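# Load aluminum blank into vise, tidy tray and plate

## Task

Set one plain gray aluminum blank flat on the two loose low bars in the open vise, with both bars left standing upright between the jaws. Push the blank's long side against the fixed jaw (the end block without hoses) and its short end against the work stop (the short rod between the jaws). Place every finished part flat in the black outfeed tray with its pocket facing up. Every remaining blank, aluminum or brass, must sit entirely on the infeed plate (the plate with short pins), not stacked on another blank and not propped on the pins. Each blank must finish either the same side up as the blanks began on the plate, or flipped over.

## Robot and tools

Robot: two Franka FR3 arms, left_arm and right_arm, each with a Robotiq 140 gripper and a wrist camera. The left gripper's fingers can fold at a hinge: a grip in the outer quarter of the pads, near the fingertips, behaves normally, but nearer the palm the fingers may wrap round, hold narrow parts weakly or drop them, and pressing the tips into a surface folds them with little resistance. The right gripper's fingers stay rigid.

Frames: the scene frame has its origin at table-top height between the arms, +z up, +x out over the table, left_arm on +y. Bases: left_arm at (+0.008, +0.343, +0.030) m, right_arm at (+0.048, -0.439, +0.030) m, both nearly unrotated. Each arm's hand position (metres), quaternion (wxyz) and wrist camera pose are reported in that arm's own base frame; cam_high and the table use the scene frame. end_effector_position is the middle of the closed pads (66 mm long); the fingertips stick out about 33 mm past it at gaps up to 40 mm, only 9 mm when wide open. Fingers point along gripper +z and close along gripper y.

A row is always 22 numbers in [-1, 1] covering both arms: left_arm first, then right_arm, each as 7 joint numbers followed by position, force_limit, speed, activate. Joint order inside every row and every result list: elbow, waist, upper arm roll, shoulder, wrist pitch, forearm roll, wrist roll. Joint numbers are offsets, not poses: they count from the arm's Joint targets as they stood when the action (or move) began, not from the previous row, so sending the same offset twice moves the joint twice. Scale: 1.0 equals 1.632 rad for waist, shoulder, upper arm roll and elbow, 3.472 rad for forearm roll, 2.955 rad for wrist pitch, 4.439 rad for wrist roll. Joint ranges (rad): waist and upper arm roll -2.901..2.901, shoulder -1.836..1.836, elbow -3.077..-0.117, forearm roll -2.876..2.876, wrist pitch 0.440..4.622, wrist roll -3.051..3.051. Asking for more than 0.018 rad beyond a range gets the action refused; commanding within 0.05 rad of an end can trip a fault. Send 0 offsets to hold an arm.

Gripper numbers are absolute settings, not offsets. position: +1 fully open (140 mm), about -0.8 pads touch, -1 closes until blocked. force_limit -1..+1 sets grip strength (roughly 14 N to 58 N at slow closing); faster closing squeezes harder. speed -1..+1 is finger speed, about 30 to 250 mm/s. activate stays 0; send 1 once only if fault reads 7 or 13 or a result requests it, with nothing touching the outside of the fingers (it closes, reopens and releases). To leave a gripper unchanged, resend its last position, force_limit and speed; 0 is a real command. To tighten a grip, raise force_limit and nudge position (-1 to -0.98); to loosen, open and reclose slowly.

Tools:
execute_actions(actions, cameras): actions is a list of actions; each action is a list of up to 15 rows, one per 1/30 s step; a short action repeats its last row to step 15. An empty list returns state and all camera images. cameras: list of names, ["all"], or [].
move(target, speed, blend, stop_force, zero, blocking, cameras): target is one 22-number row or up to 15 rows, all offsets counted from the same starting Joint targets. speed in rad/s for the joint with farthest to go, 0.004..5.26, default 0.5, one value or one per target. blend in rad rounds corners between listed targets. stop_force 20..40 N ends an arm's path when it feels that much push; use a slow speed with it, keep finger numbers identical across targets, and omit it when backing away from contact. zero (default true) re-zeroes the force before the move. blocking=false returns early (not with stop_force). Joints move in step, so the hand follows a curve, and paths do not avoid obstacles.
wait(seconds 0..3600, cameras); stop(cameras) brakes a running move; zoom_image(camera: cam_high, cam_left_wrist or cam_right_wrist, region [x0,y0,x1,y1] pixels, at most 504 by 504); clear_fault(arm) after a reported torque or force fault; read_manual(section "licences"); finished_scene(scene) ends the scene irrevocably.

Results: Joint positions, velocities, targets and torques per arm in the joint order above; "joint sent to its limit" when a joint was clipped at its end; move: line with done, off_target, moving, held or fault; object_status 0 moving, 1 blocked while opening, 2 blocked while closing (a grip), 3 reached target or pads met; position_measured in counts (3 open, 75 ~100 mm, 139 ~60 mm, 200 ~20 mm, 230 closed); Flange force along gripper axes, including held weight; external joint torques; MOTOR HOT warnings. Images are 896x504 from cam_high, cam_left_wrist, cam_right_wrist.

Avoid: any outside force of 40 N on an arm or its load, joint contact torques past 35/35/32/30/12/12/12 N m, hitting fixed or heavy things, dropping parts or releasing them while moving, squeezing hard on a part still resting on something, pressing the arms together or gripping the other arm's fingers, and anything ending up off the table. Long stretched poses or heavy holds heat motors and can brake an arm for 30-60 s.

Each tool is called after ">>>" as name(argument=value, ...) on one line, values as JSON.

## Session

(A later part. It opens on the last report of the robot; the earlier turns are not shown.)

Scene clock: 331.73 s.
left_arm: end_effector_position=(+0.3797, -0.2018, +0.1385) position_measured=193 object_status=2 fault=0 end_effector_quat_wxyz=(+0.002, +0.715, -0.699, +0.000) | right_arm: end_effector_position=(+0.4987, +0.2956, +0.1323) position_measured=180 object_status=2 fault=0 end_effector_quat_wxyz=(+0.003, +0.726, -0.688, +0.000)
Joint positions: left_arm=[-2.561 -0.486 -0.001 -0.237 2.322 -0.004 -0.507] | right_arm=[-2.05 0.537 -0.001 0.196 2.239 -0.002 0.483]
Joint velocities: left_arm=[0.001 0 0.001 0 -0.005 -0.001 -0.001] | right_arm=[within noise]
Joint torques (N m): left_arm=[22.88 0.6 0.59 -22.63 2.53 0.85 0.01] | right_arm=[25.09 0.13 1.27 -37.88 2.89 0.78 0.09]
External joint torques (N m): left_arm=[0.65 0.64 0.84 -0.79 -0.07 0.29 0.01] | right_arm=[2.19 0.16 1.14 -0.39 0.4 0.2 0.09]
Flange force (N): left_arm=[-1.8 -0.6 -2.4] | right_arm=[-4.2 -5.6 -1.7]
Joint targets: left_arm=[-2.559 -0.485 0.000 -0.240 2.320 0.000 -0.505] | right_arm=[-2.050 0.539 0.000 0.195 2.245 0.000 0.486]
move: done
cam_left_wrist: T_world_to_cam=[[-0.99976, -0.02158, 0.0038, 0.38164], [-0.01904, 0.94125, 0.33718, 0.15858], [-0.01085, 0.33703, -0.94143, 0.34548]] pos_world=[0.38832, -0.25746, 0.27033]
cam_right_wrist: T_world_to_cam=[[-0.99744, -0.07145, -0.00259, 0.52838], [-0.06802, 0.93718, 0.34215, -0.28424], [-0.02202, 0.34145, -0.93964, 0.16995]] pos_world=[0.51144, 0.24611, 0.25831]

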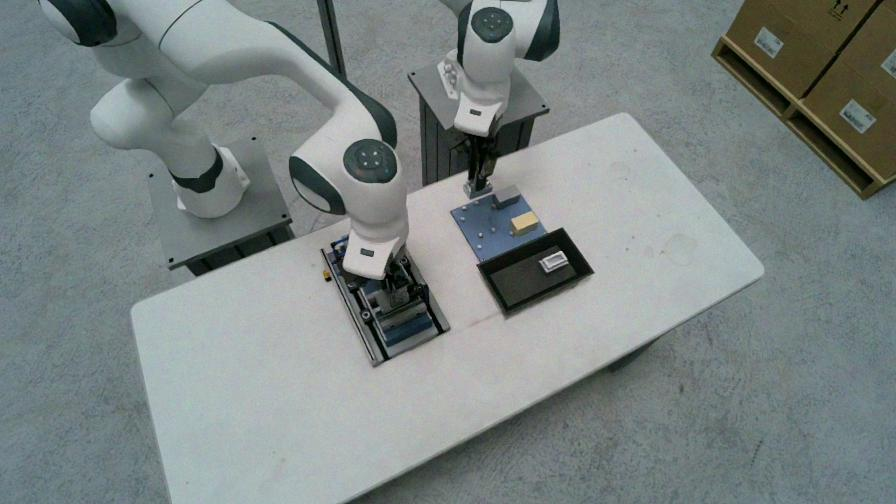

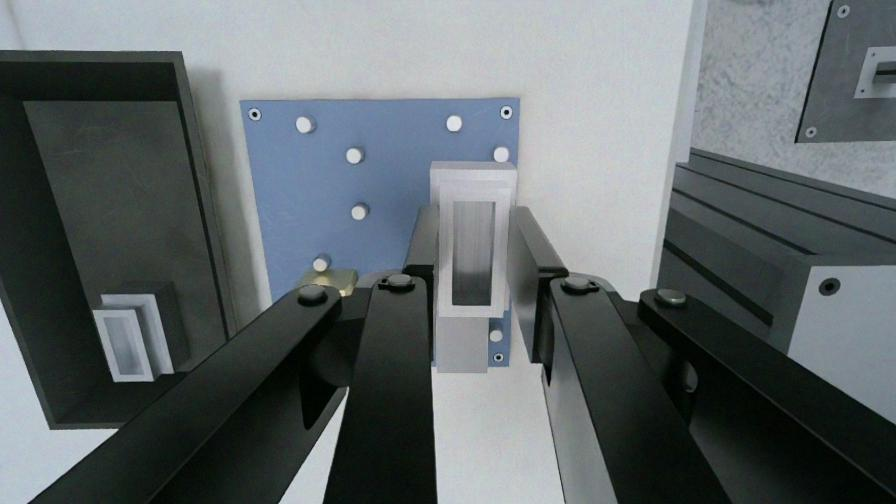

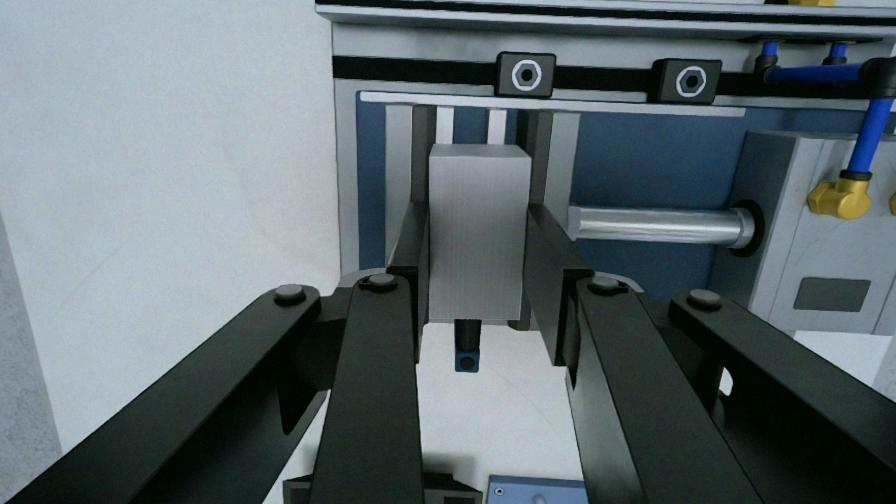

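>>> move(target=[0.4097,0.1062,0,0.3265,-0.0463,0,0.0391,-1,-0.5,-1,0,-0.0080,0.0015,0,-0.0005,0.0042,0,0.0005,-1,-0.5,-1,0], speed=0.5, cameras=["cam_left_wrist","cam_right_wrist"])

>>> zoom_image(camera="cam_right_wrist", region=[380, 80, 580, 220])

>>> zoom_image(camera="cam_right_wrist", region=[400, 280, 560, 400])

Scene clock: 365.40 s.
left_arm: end_effector_position=(+0.5887, -0.1912, +0.1389) position_measured=193 object_status=2 fault=0 end_effector_quat_wxyz=(+0.002, +0.716, -0.698, +0.000) | right_arm: end_effector_position=(+0.4961, +0.2956, +0.1279) position_measured=180 object_status=2 fault=0 end_effector_quat_wxyz=(+0.003, +0.726, -0.688, +0.000)
Joint positions: left_arm=[-1.893 -0.312 0 0.293 2.185 -0.004 -0.336] | right_arm=[-2.062 0.54 -0.001 0.196 2.252 -0.002 0.485]
Joint velocities: left_arm=[0.001 -0.001 0 -0.001 -0.001 0 0.004] | right_arm=[within noise]
Joint torques (N m): left_arm=[24.62 0.44 0.83 -41.18 2.62 0.9 0.12] | right_arm=[24.64 0.16 1.15 -38.06 2.88 0.78 0.12]
External joint torques (N m): left_arm=[1.26 0.64 0.75 -0.29 0.05 0.29 0.12] | right_arm=[1.71 0.19 1.02 -0.4 0.38 0.21 0.11]
Flange force (N): left_arm=[0.3 -4.5 -1.5] | right_arm=[-3.3 -4.0 -1.3]
Joint targets: left_arm=[-1.891 -0.311 0.000 0.293 2.183 0.000 -0.331] | right_arm=[-2.063 0.541 0.000 0.194 2.257 0.000 0.488]
move: done
cam_left_wrist: T_world_to_cam=[[-0.99968, -0.02518, 0.00351, 0.59017], [-0.02253, 0.94159, 0.336, 0.15467], [-0.01176, 0.33582, -0.94185, 0.34482]] pos_world=[0.59752, -0.24657, 0.27073]
cam_right_wrist: T_world_to_cam=[[-0.99742, -0.07171, -0.00246, 0.5258], [-0.06822, 0.9372, 0.34207, -0.28289], [-0.02222, 0.34136, -0.93967, 0.16586]] pos_world=[0.50884, 0.24621, 0.25391]

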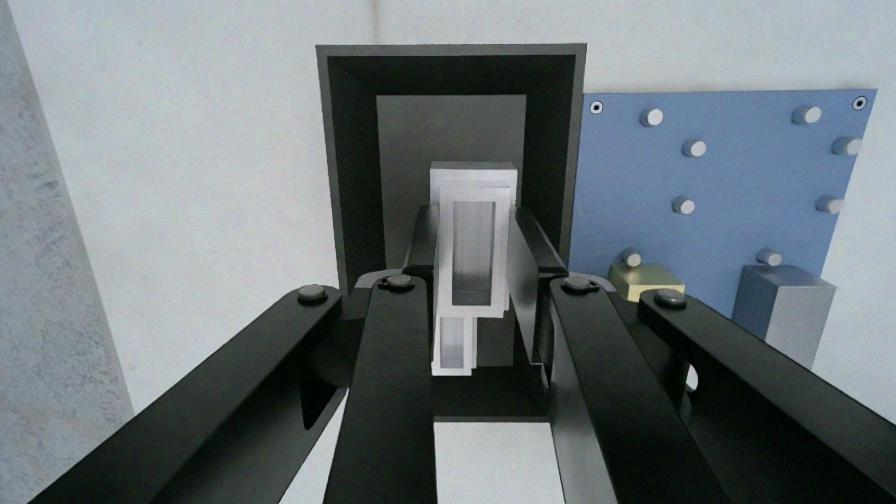

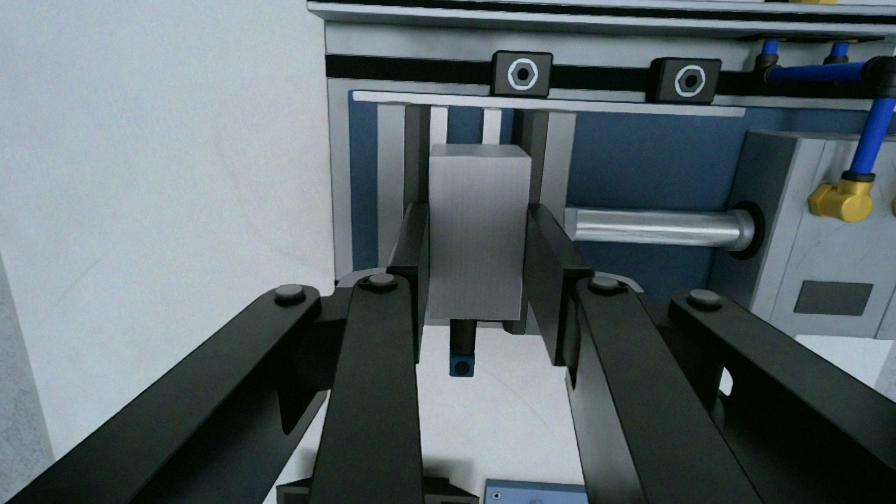

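Scaled by 2.520 from the camera's image (finer frame: 1280x720).

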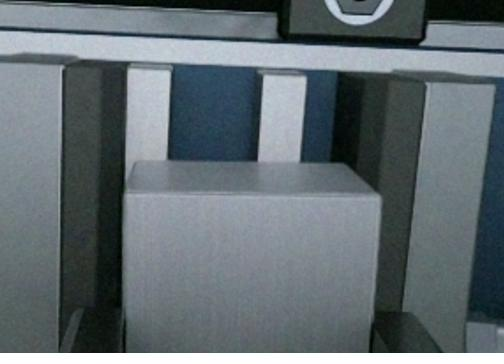

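Scaled by 3.150 from the camera's image (finer frame: 1280x720).

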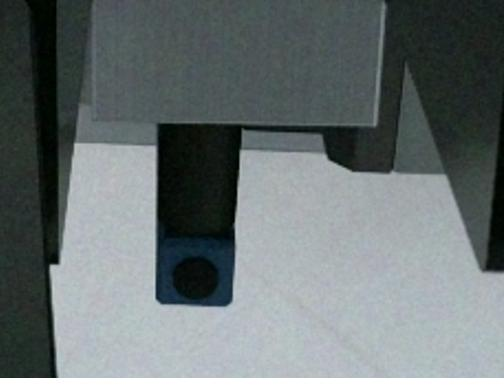

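>>> move(target=[[-0.0205,0.0015,0,0.0939,0.0635,0,0.0005,-1,-0.5,-1,0,-0.0062,0,0,0.0118,0.0100,0,0,-1,-0.5,-1,0],[-0.0227,0.0015,0,0.1176,0.0778,0,0.0005,-1,-0.5,-1,0,-0.0135,0,0,0.0257,0.0217,0,0,-1,-0.5,-1,0]], speed=[0.15,0.025], stop_force=20, cameras=["cam_left_wrist","cam_right_wrist"])

Scene clock: 386.50 s.
left_arm: end_effector_position=(+0.5997, -0.1930, +0.0450) position_measured=193 object_status=2 fault=0 end_effector_quat_wxyz=(-0.001, +0.716, -0.698, +0.006) | right_arm: end_effector_position=(+0.4984, +0.2971, +0.1072) position_measured=180 object_status=2 fault=0 end_effector_quat_wxyz=(-0.001, +0.726, -0.688, +0.001)
Joint positions: left_arm=[-1.922 -0.31 0 0.452 2.385 -0.004 -0.332] | right_arm=[-2.08 0.54 -0.001 0.227 2.31 -0.002 0.485]
Joint torques (N m): left_arm=[18.52 0.56 0.64 -34.23 3.84 0.8 0.13] | right_arm=[21.52 0.1 1.17 -32.52 3.71 0.77 0.13]
External joint torques (N m): left_arm=[-3.21 0.82 0.47 9.67 1.21 0.28 0.13] | right_arm=[-0.86 0.23 1.1 5.48 1.19 0.21 0.13]
Flange force (N): left_arm=[1.6 -8.9 19.8] | right_arm=[-5.6 -8.2 11.7]
Joint targets: left_arm=[-1.926 -0.309 0.000 0.467 2.393 0.000 -0.329] | right_arm=[-2.085 0.541 0.000 0.236 2.321 0.000 0.488]
move: contact (left_arm), off_target (right_arm); left_arm: the shoulder is farthest, 0.033 rad from its target; right_arm: the wrist pitch is farthest, 0.011 rad from its target
cam_left_wrist: T_world_to_cam=[[-0.99966, -0.02432, -0.00913, 0.60223], [-0.02597, 0.94282, 0.3323, 0.19067], [0.00053, 0.33242, -0.94313, 0.24926]] pos_world=[0.60685, -0.24798, 0.17722]
cam_right_wrist: T_world_to_cam=[[-0.99736, -0.07185, -0.0106, 0.52906], [-0.07108, 0.93554, 0.346, -0.27548], [-0.01494, 0.34584, -0.93817, 0.1408]] pos_world=[0.51019, 0.24704, 0.23302]

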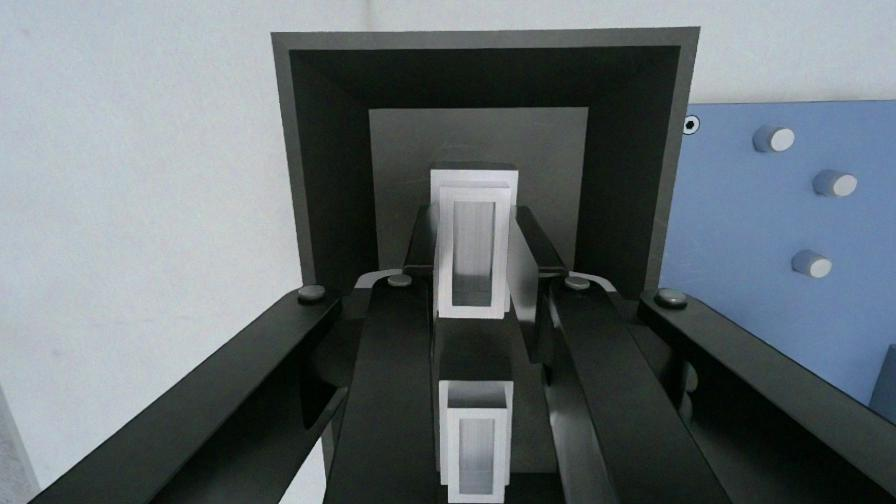

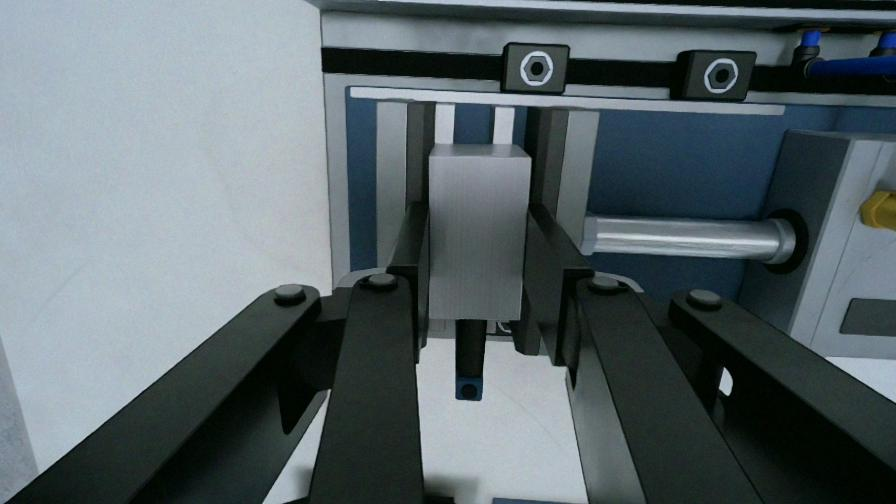

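>>> zoom_image(camera="cam_left_wrist", region=[350, 90, 610, 340])

>>> zoom_image(camera="cam_right_wrist", region=[380, 80, 620, 220])

>>> zoom_image(camera="cam_right_wrist", region=[400, 290, 580, 410])

Scaled by 1.938 from the camera's image (finer frame: 1280x720).

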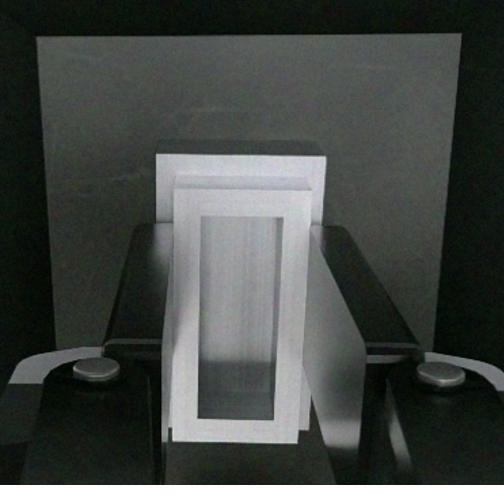

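Scaled by 2.100 from the camera's image (finer frame: 1280x720).

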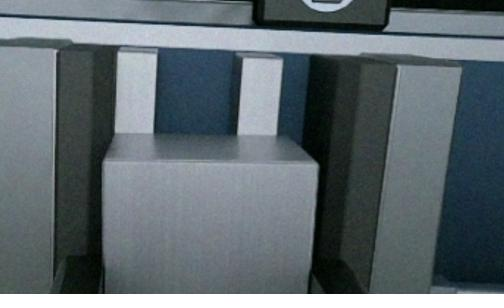

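Scaled by 2.800 from the camera's image (finer frame: 1280x720).

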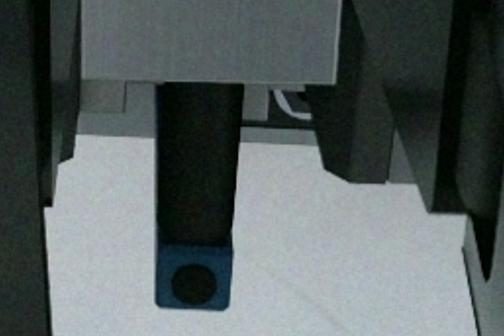

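>>> move(target=[[0,0,0,-0.0080,-0.0044,0,0,-1,-0.5,-1,0,0.0044,0.0002,0,-0.0095,-0.0076,0,0,-1,-0.5,-1,0],[0,0,0,-0.0080,-0.0044,0,0,-0.2,-0.5,-1,0,0.0044,0.0002,0,-0.0095,-0.0076,0,0,-1,-0.5,-1,0],[0.0366,0,0,-0.0968,-0.0737,0,0,-0.2,-0.5,-1,0,0.0044,0.0002,0,-0.0095,-0.0076,0,0,-1,-0.5,-1,0]], speed=[0.05,0.2,0.3], cameras=["cam_left_wrist"])

>>> move(target=[0,0,0,0,0,0,0,-0.2,-0.5,-1,0,0.0134,0.0111,0,0.0093,-0.0023,0,0.0042,-1,-0.5,-1,0], speed=0.02, stop_force=20, cameras=["cam_right_wrist"])

Scene clock: 412.27 s.
left_arm: end_effector_position=(+0.5964, -0.1922, +0.1404) position_measured=154 object_status=3 fault=0 end_effector_quat_wxyz=(+0.001, +0.716, -0.698, +0.002) | right_arm: end_effector_position=(+0.4968, +0.2963, +0.1084) position_measured=180 object_status=2 fault=0 end_effector_quat_wxyz=(+0.001, +0.726, -0.687, +0.001)
Joint positions: left_arm=[-1.866 -0.31 0 0.309 2.178 -0.004 -0.332] | right_arm=[-2.08 0.54 -0.001 0.224 2.302 -0.002 0.485]
Joint velocities: left_arm=[0 0.001 0 0.001 -0.004 -0.001 -0.001] | right_arm=[within noise]
Joint torques (N m): left_arm=[23.65 0.51 0.84 -41.48 2.56 0.9 0.14] | right_arm=[24.81 0.15 1.26 -39.1 2.35 0.75 0.09]
External joint torques (N m): left_arm=[0.08 0.53 0.59 0.13 -0.05 0.28 0.14] | right_arm=[2.26 0.2 1.12 -0.97 -0.18 0.19 0.09]
Flange force (N): left_arm=[-0.8 -1.1 0.0] | right_arm=[-3.9 -5.1 -3.6]
Joint targets: left_arm=[-1.866 -0.309 0.000 0.309 2.176 0.000 -0.329] | right_arm=[-2.078 0.542 0.000 0.221 2.299 0.000 0.488]
move: done
cam_left_wrist: T_world_to_cam=[[-0.99972, -0.02345, -0.00104, 0.59885], [-0.02245, 0.94214, 0.33447, 0.15551], [-0.00686, 0.3344, -0.94241, 0.34361]] pos_world=[0.60453, -0.24737, 0.27243]

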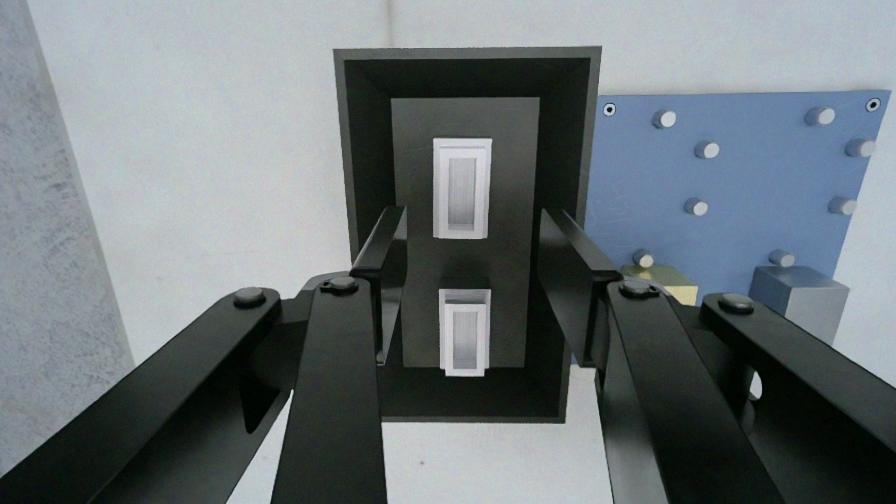

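Scene clock: 414.57 s.
left_arm: end_effector_position=(+0.5962, -0.1921, +0.1404) position_measured=154 object_status=3 fault=0 end_effector_quat_wxyz=(+0.001, +0.716, -0.698, +0.002) | right_arm: end_effector_position=(+0.4970, +0.3028, +0.1093) position_measured=180 object_status=2 fault=0 end_effector_quat_wxyz=(+0.004, +0.723, -0.691, +0.000)
Joint positions: left_arm=[-1.866 -0.31 0 0.309 2.178 -0.004 -0.332] | right_arm=[-2.06 0.553 -0.005 0.235 2.288 -0.002 0.504]
Joint torques (N m): left_arm=[23.64 0.49 0.82 -41.48 2.5 0.91 0.11] | right_arm=[25.96 3.72 4.21 -37.91 3.27 1.4 0.03]
External joint torques (N m): left_arm=[0.22 0.77 0.79 -0.06 -0.08 0.3 0.11] | right_arm=[3.38 3.65 3.98 0.59 0.75 0.84 0.03]
Flange force (N): left_arm=[-1.0 -1.3 -0.5] | right_arm=[-12.3 -9.0 0.0]
Joint targets: left_arm=[-1.866 -0.309 0.000 0.309 2.176 0.000 -0.329] | right_arm=[-2.056 0.560 0.000 0.236 2.292 0.000 0.507]
move: done
cam_right_wrist: T_world_to_cam=[[-0.99802, -0.06279, -0.00273, 0.5247], [-0.05995, 0.93807, 0.34121, -0.28748], [-0.01886, 0.3407, -0.93998, 0.14445]] pos_world=[0.50916, 0.25341, 0.23531]

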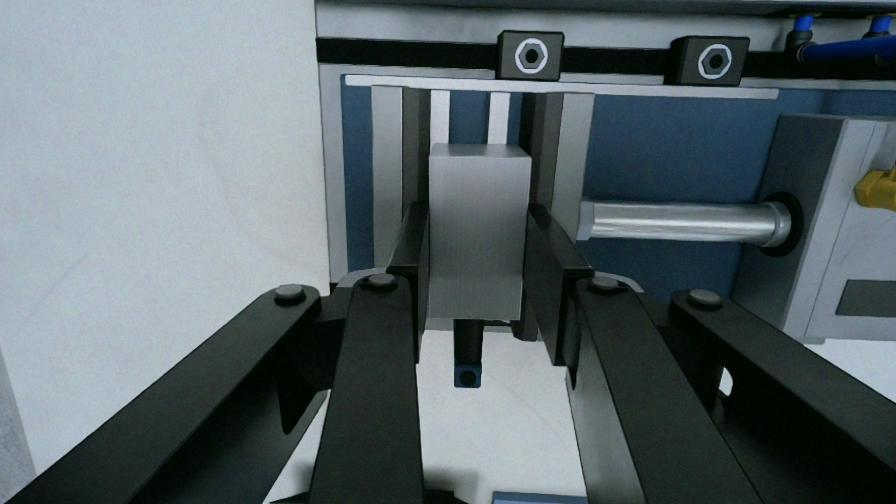

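>>> move(target=[0,0,0,0,0,0,0,-0.2,-0.5,-1,0,0.0143,-0.0042,0,0.0096,-0.0026,0,-0.0016,-1,-0.5,-1,0], speed=0.015, stop_force=20, cameras=["cam_right_wrist"])

>>> zoom_image(camera="cam_right_wrist", region=[380, 70, 600, 210])

>>> zoom_image(camera="cam_right_wrist", region=[400, 290, 580, 410])

Scene clock: 421.70 s.
left_arm: end_effector_position=(+0.5962, -0.1921, +0.1404) position_measured=154 object_status=3 fault=0 end_effector_quat_wxyz=(+0.001, +0.716, -0.698, +0.002) | right_arm: end_effector_position=(+0.4993, +0.3032, +0.1077) position_measured=180 object_status=2 fault=0 end_effector_quat_wxyz=(+0.009, +0.723, -0.691, -0.001)
Joint positions: left_arm=[-1.866 -0.31 0 0.309 2.178 -0.004 -0.332] | right_arm=[-2.039 0.552 -0.005 0.251 2.272 -0.003 0.503]
Joint torques (N m): left_arm=[23.66 0.52 0.81 -41.47 2.51 0.89 0.12] | right_arm=[27.39 1.21 3.07 -38.39 4.36 1.21 -0.22]
External joint torques (N m): left_arm=[0.14 0.66 0.66 0.08 -0.09 0.27 0.12] | right_arm=[4.9 1.33 3.01 0.53 1.89 0.65 -0.23]
Flange force (N): left_arm=[-0.8 -1.3 -0.2] | right_arm=[-11.2 -14.7 1.1]
Joint targets: left_arm=[-1.866 -0.309 0.000 0.309 2.176 0.000 -0.329] | right_arm=[-2.032 0.553 0.000 0.251 2.284 0.000 0.500]
move: off_target (right_arm); right_arm: the wrist pitch is farthest, 0.012 rad from its target
cam_right_wrist: T_world_to_cam=[[-0.998, -0.06283, 0.00651, 0.52604], [-0.05699, 0.94005, 0.33625, -0.28865], [-0.02724, 0.33521, -0.94175, 0.14894]] pos_world=[0.5126, 0.25447, 0.23389]

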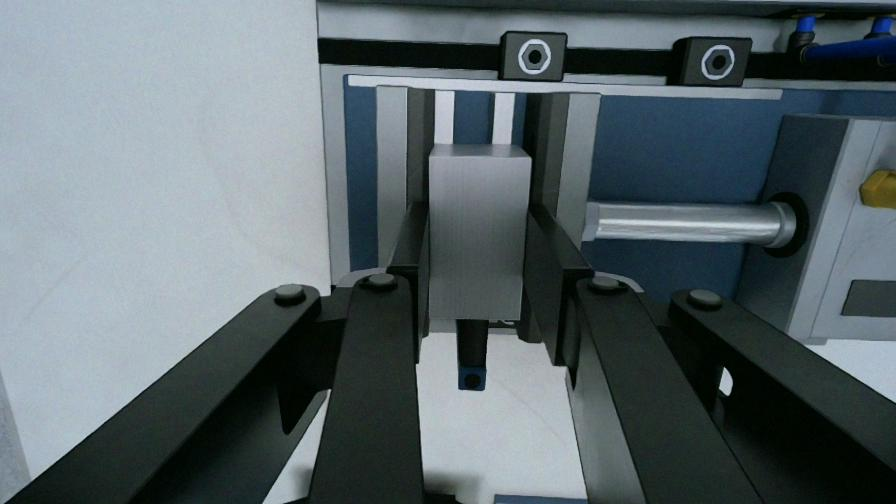

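Scaled by 2.291 from the camera's image (finer frame: 1280x720).

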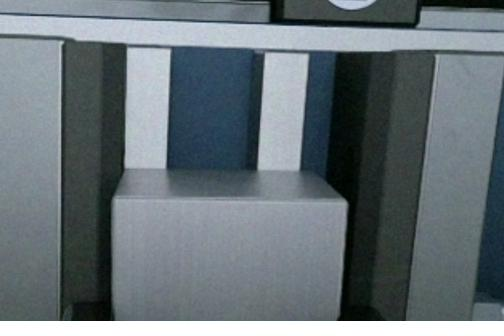

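Scaled by 2.800 from the camera's image (finer frame: 1280x720).

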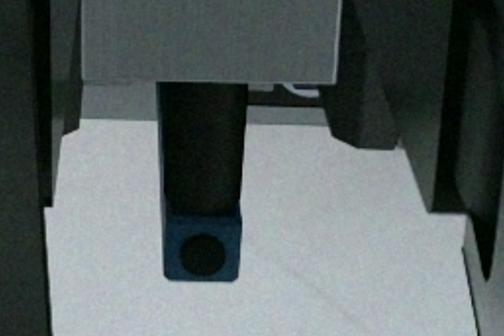

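>>> move(target=[[0,0,0,0,0,0,0,-0.2,-0.5,-1,0,-0.0086,-0.0002,0,0.0022,0.0056,0,0,-1,-0.5,-1,0],[0,0,0,0,0,0,0,-0.2,-0.5,-1,0,-0.0086,-0.0002,0,0.0022,0.0056,0,0,-0.08,-0.5,-1,0],[0,0,0,0,0,0,0,-0.2,-0.5,-1,0,0.0542,-0.0002,0,-0.0688,-0.0683,0,0,-0.08,-0.5,-1,0]], speed=[0.03,0.2,0.25], cameras=["all"])

>>> zoom_image(camera="cam_right_wrist", region=[370, 60, 610, 300])

>>> zoom_image(camera="cam_high", region=[340, 230, 460, 350])

Scene clock: 438.67 s.
left_arm: end_effector_position=(+0.5962, -0.1921, +0.1404) position_measured=154 object_status=3 fault=0 end_effector_quat_wxyz=(+0.001, +0.716, -0.698, +0.002) | right_arm: end_effector_position=(+0.5032, +0.3078, +0.2002) position_measured=139 object_status=3 fault=0 end_effector_quat_wxyz=(-0.002, +0.724, -0.690, +0.002)
Joint positions: left_arm=[-1.866 -0.31 0 0.309 2.178 -0.004 -0.332] | right_arm=[-1.945 0.552 -0.002 0.138 2.087 -0.003 0.503]
Joint velocities: left_arm=[within noise] | right_arm=[0 0 0 0 -0.004 0 0.002]
Joint torques (N m): left_arm=[23.63 0.54 0.79 -41.44 2.5 0.9 0.12] | right_arm=[25.55 -0.21 1.25 -36.26 2.22 0.94 -0.31]
External joint torques (N m): left_arm=[0.12 0.6 0.56 0.1 -0.1 0.28 0.12] | right_arm=[1.24 -0.03 1.3 0.91 -0.33 0.3 -0.31]
Flange force (N): left_arm=[-0.7 -1.2 -0.2] | right_arm=[-4.1 -6.7 -1.7]
Joint targets: left_arm=[-1.866 -0.309 0.000 0.309 2.176 0.000 -0.329] | right_arm=[-1.944 0.553 0.000 0.139 2.082 0.000 0.500]
move: done; target 2's new numbers were sent with right_arm's wrist pitch 0.022 rad from that target
cam_left_wrist: T_world_to_cam=[[-0.99972, -0.02346, -0.00041, 0.59857], [-0.02225, 0.94207, 0.33469, 0.15534], [-0.00746, 0.33461, -0.94233, 0.34391]] pos_world=[0.60443, -0.24737, 0.27233]
cam_right_wrist: T_world_to_cam=[[-0.99777, -0.06551, -0.0126, 0.53426], [-0.06581, 0.93577, 0.34642, -0.32019], [-0.01091, 0.34648, -0.938, 0.22215]] pos_world=[0.51442, 0.25765, 0.32602]

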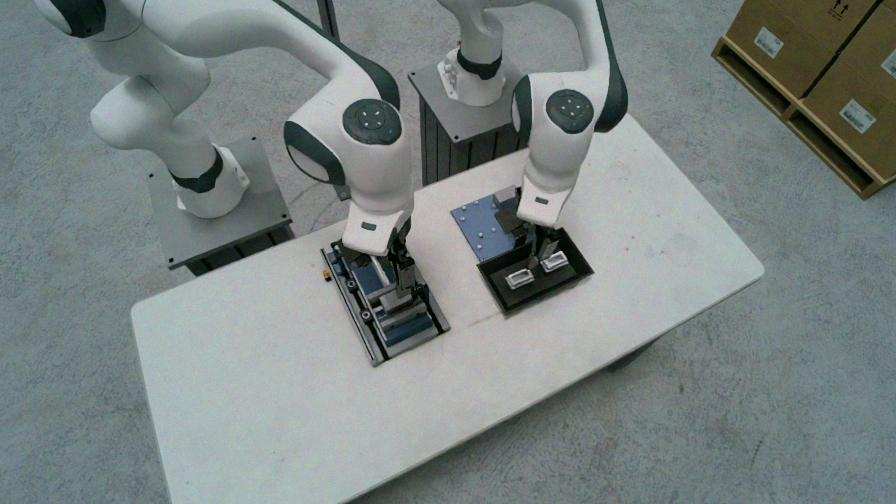

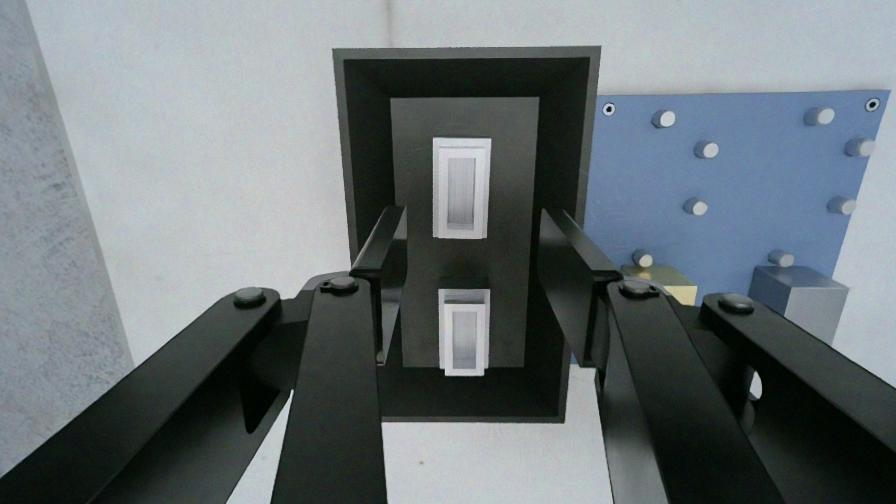

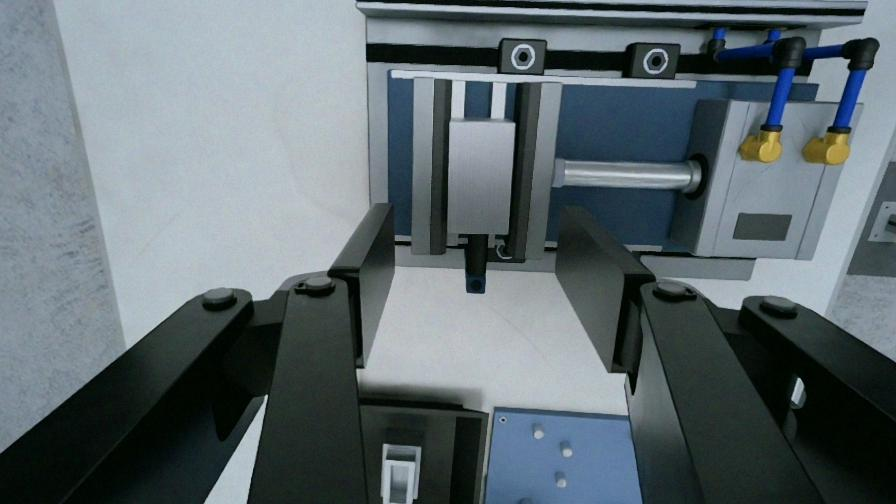

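Scaled by 2.100 from the camera's image (finer frame: 1280x720).

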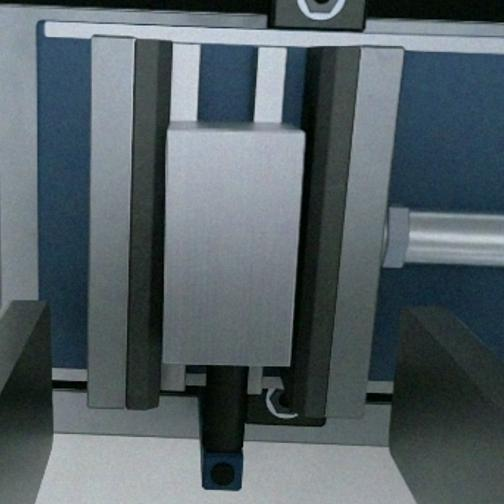

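Scaled by 4.200 from the camera's image (finer frame: 1280x720).

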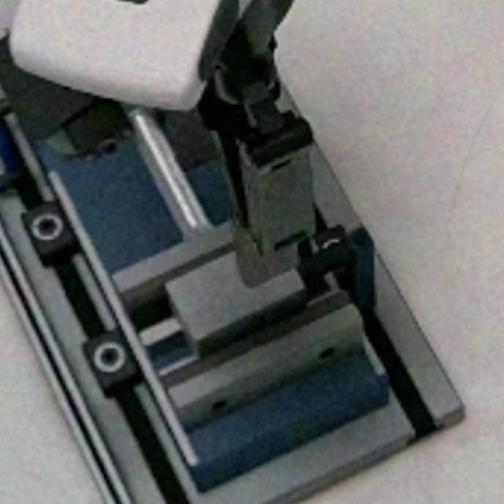

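>>> zoom_image(camera="cam_right_wrist", region=[425, 75, 475, 125])

>>> zoom_image(camera="cam_right_wrist", region=[425, 205, 525, 275])

Scaled by 10.080 from the camera's image (finer frame: 1280x720).

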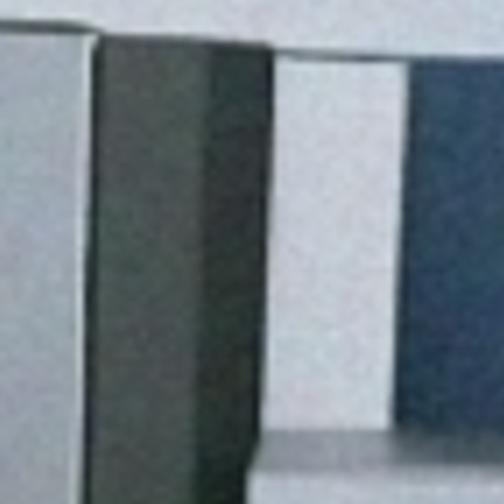

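Scaled by 5.040 from the camera's image (finer frame: 1280x720).

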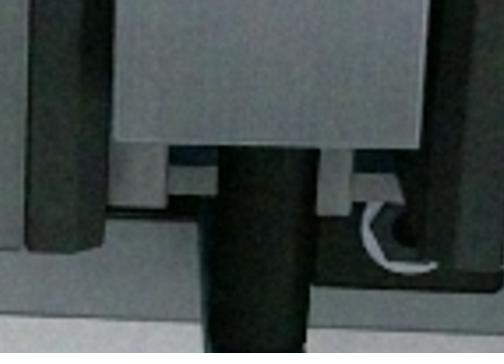

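>>> move(target=[[0,0,0,0,0,0,0,-0.2,-0.5,-1,0,-0.0607,0,0,0.0671,0.0709,0,0.0036,-0.08,-1,-1,0],[0,0,0,0,0,0,0,-0.2,-0.5,-1,0,-0.0607,0,0,0.0671,0.0709,0,0.0036,-1,-1,-1,0],[0,0,0,0,0,0,0,-0.2,-0.5,-1,0,-0.0584,-0.0013,0,0.0735,0.0732,0,0.0031,-1,-1,-1,0],[0,0,0,0,0,0,0,-0.2,-0.5,-1,0,-0.0584,-0.0013,0,0.0735,0.0732,0,0.0031,-0.08,-1,-1,0],[0,0,0,0,0,0,0,-0.2,-0.5,-1,0,0,0,0,0,0,0,0.0036,-0.08,-1,-1,0]], speed=[0.2,0.1,0.02,0.1,0.2], cameras=["cam_right_wrist"])

>>> zoom_image(camera="cam_right_wrist", region=[425, 70, 485, 130])

>>> zoom_image(camera="cam_right_wrist", region=[425, 205, 525, 275])

Scene clock: 475.63 s.
left_arm: end_effector_position=(+0.5962, -0.1921, +0.1404) position_measured=154 object_status=3 fault=0 end_effector_quat_wxyz=(+0.001, +0.716, -0.698, +0.002) | right_arm: end_effector_position=(+0.5023, +0.3091, +0.1999) position_measured=139 object_status=3 fault=0 end_effector_quat_wxyz=(-0.002, +0.721, -0.693, +0.001)
Joint positions: left_arm=[-1.866 -0.31 0 0.309 2.178 -0.004 -0.332] | right_arm=[-1.945 0.552 0 0.139 2.087 -0.002 0.515]
Joint velocities: left_arm=[within noise] | right_arm=[0 0 0 0.001 -0.006 0 0]
Joint torques (N m): left_arm=[23.6 0.56 0.8 -41.41 2.5 0.89 0.11] | right_arm=[25.57 -0.37 0.9 -36.38 2.17 0.7 0.08]
External joint torques (N m): left_arm=[0.12 0.58 0.54 0.1 -0.09 0.27 0.11] | right_arm=[1.39 -0.36 0.78 0.52 -0.36 0.06 0.08]
Flange force (N): left_arm=[-0.7 -1.2 -0.2] | right_arm=[-3.9 -6.2 -2.4]
Joint targets: left_arm=[-1.866 -0.309 0.000 0.309 2.176 0.000 -0.329] | right_arm=[-1.944 0.553 0.000 0.139 2.082 0.000 0.516]
move: done; target 4's new numbers were sent with right_arm's wrist pitch 0.015 rad from that target
cam_right_wrist: T_world_to_cam=[[-0.99836, -0.05597, -0.01163, 0.53056], [-0.05653, 0.93615, 0.34703, -0.32623], [-0.00854, 0.34712, -0.93778, 0.21993]] pos_world=[0.51313, 0.25875, 0.32562]

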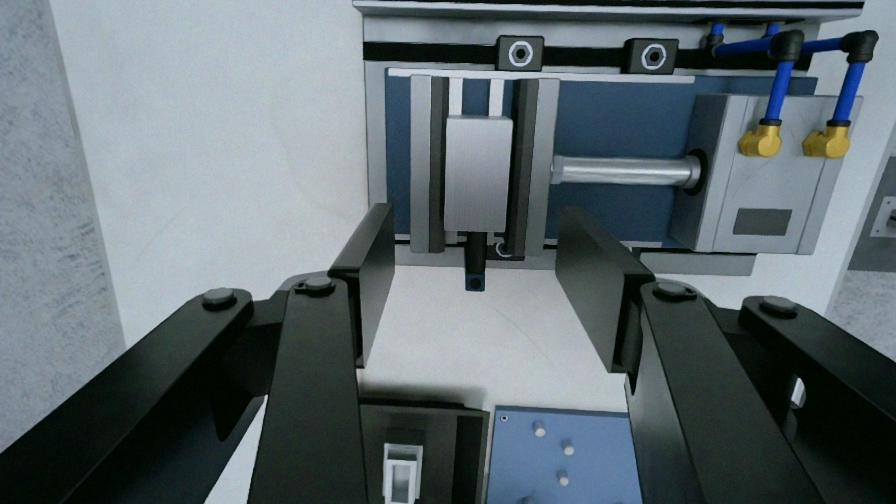

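Scaled by 8.400 from the camera's image (finer frame: 1280x720).

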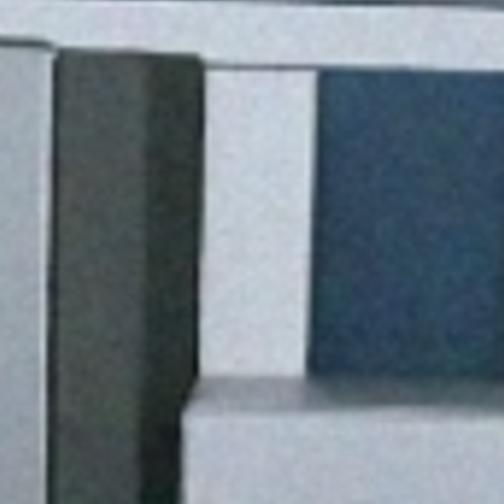

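Scaled by 5.040 from the camera's image (finer frame: 1280x720).

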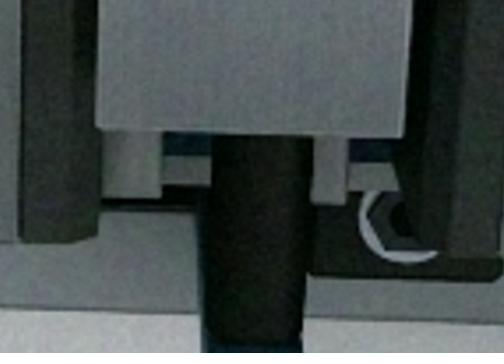

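>>> finished_scene(scene=1)

The scene is finished: the task was done.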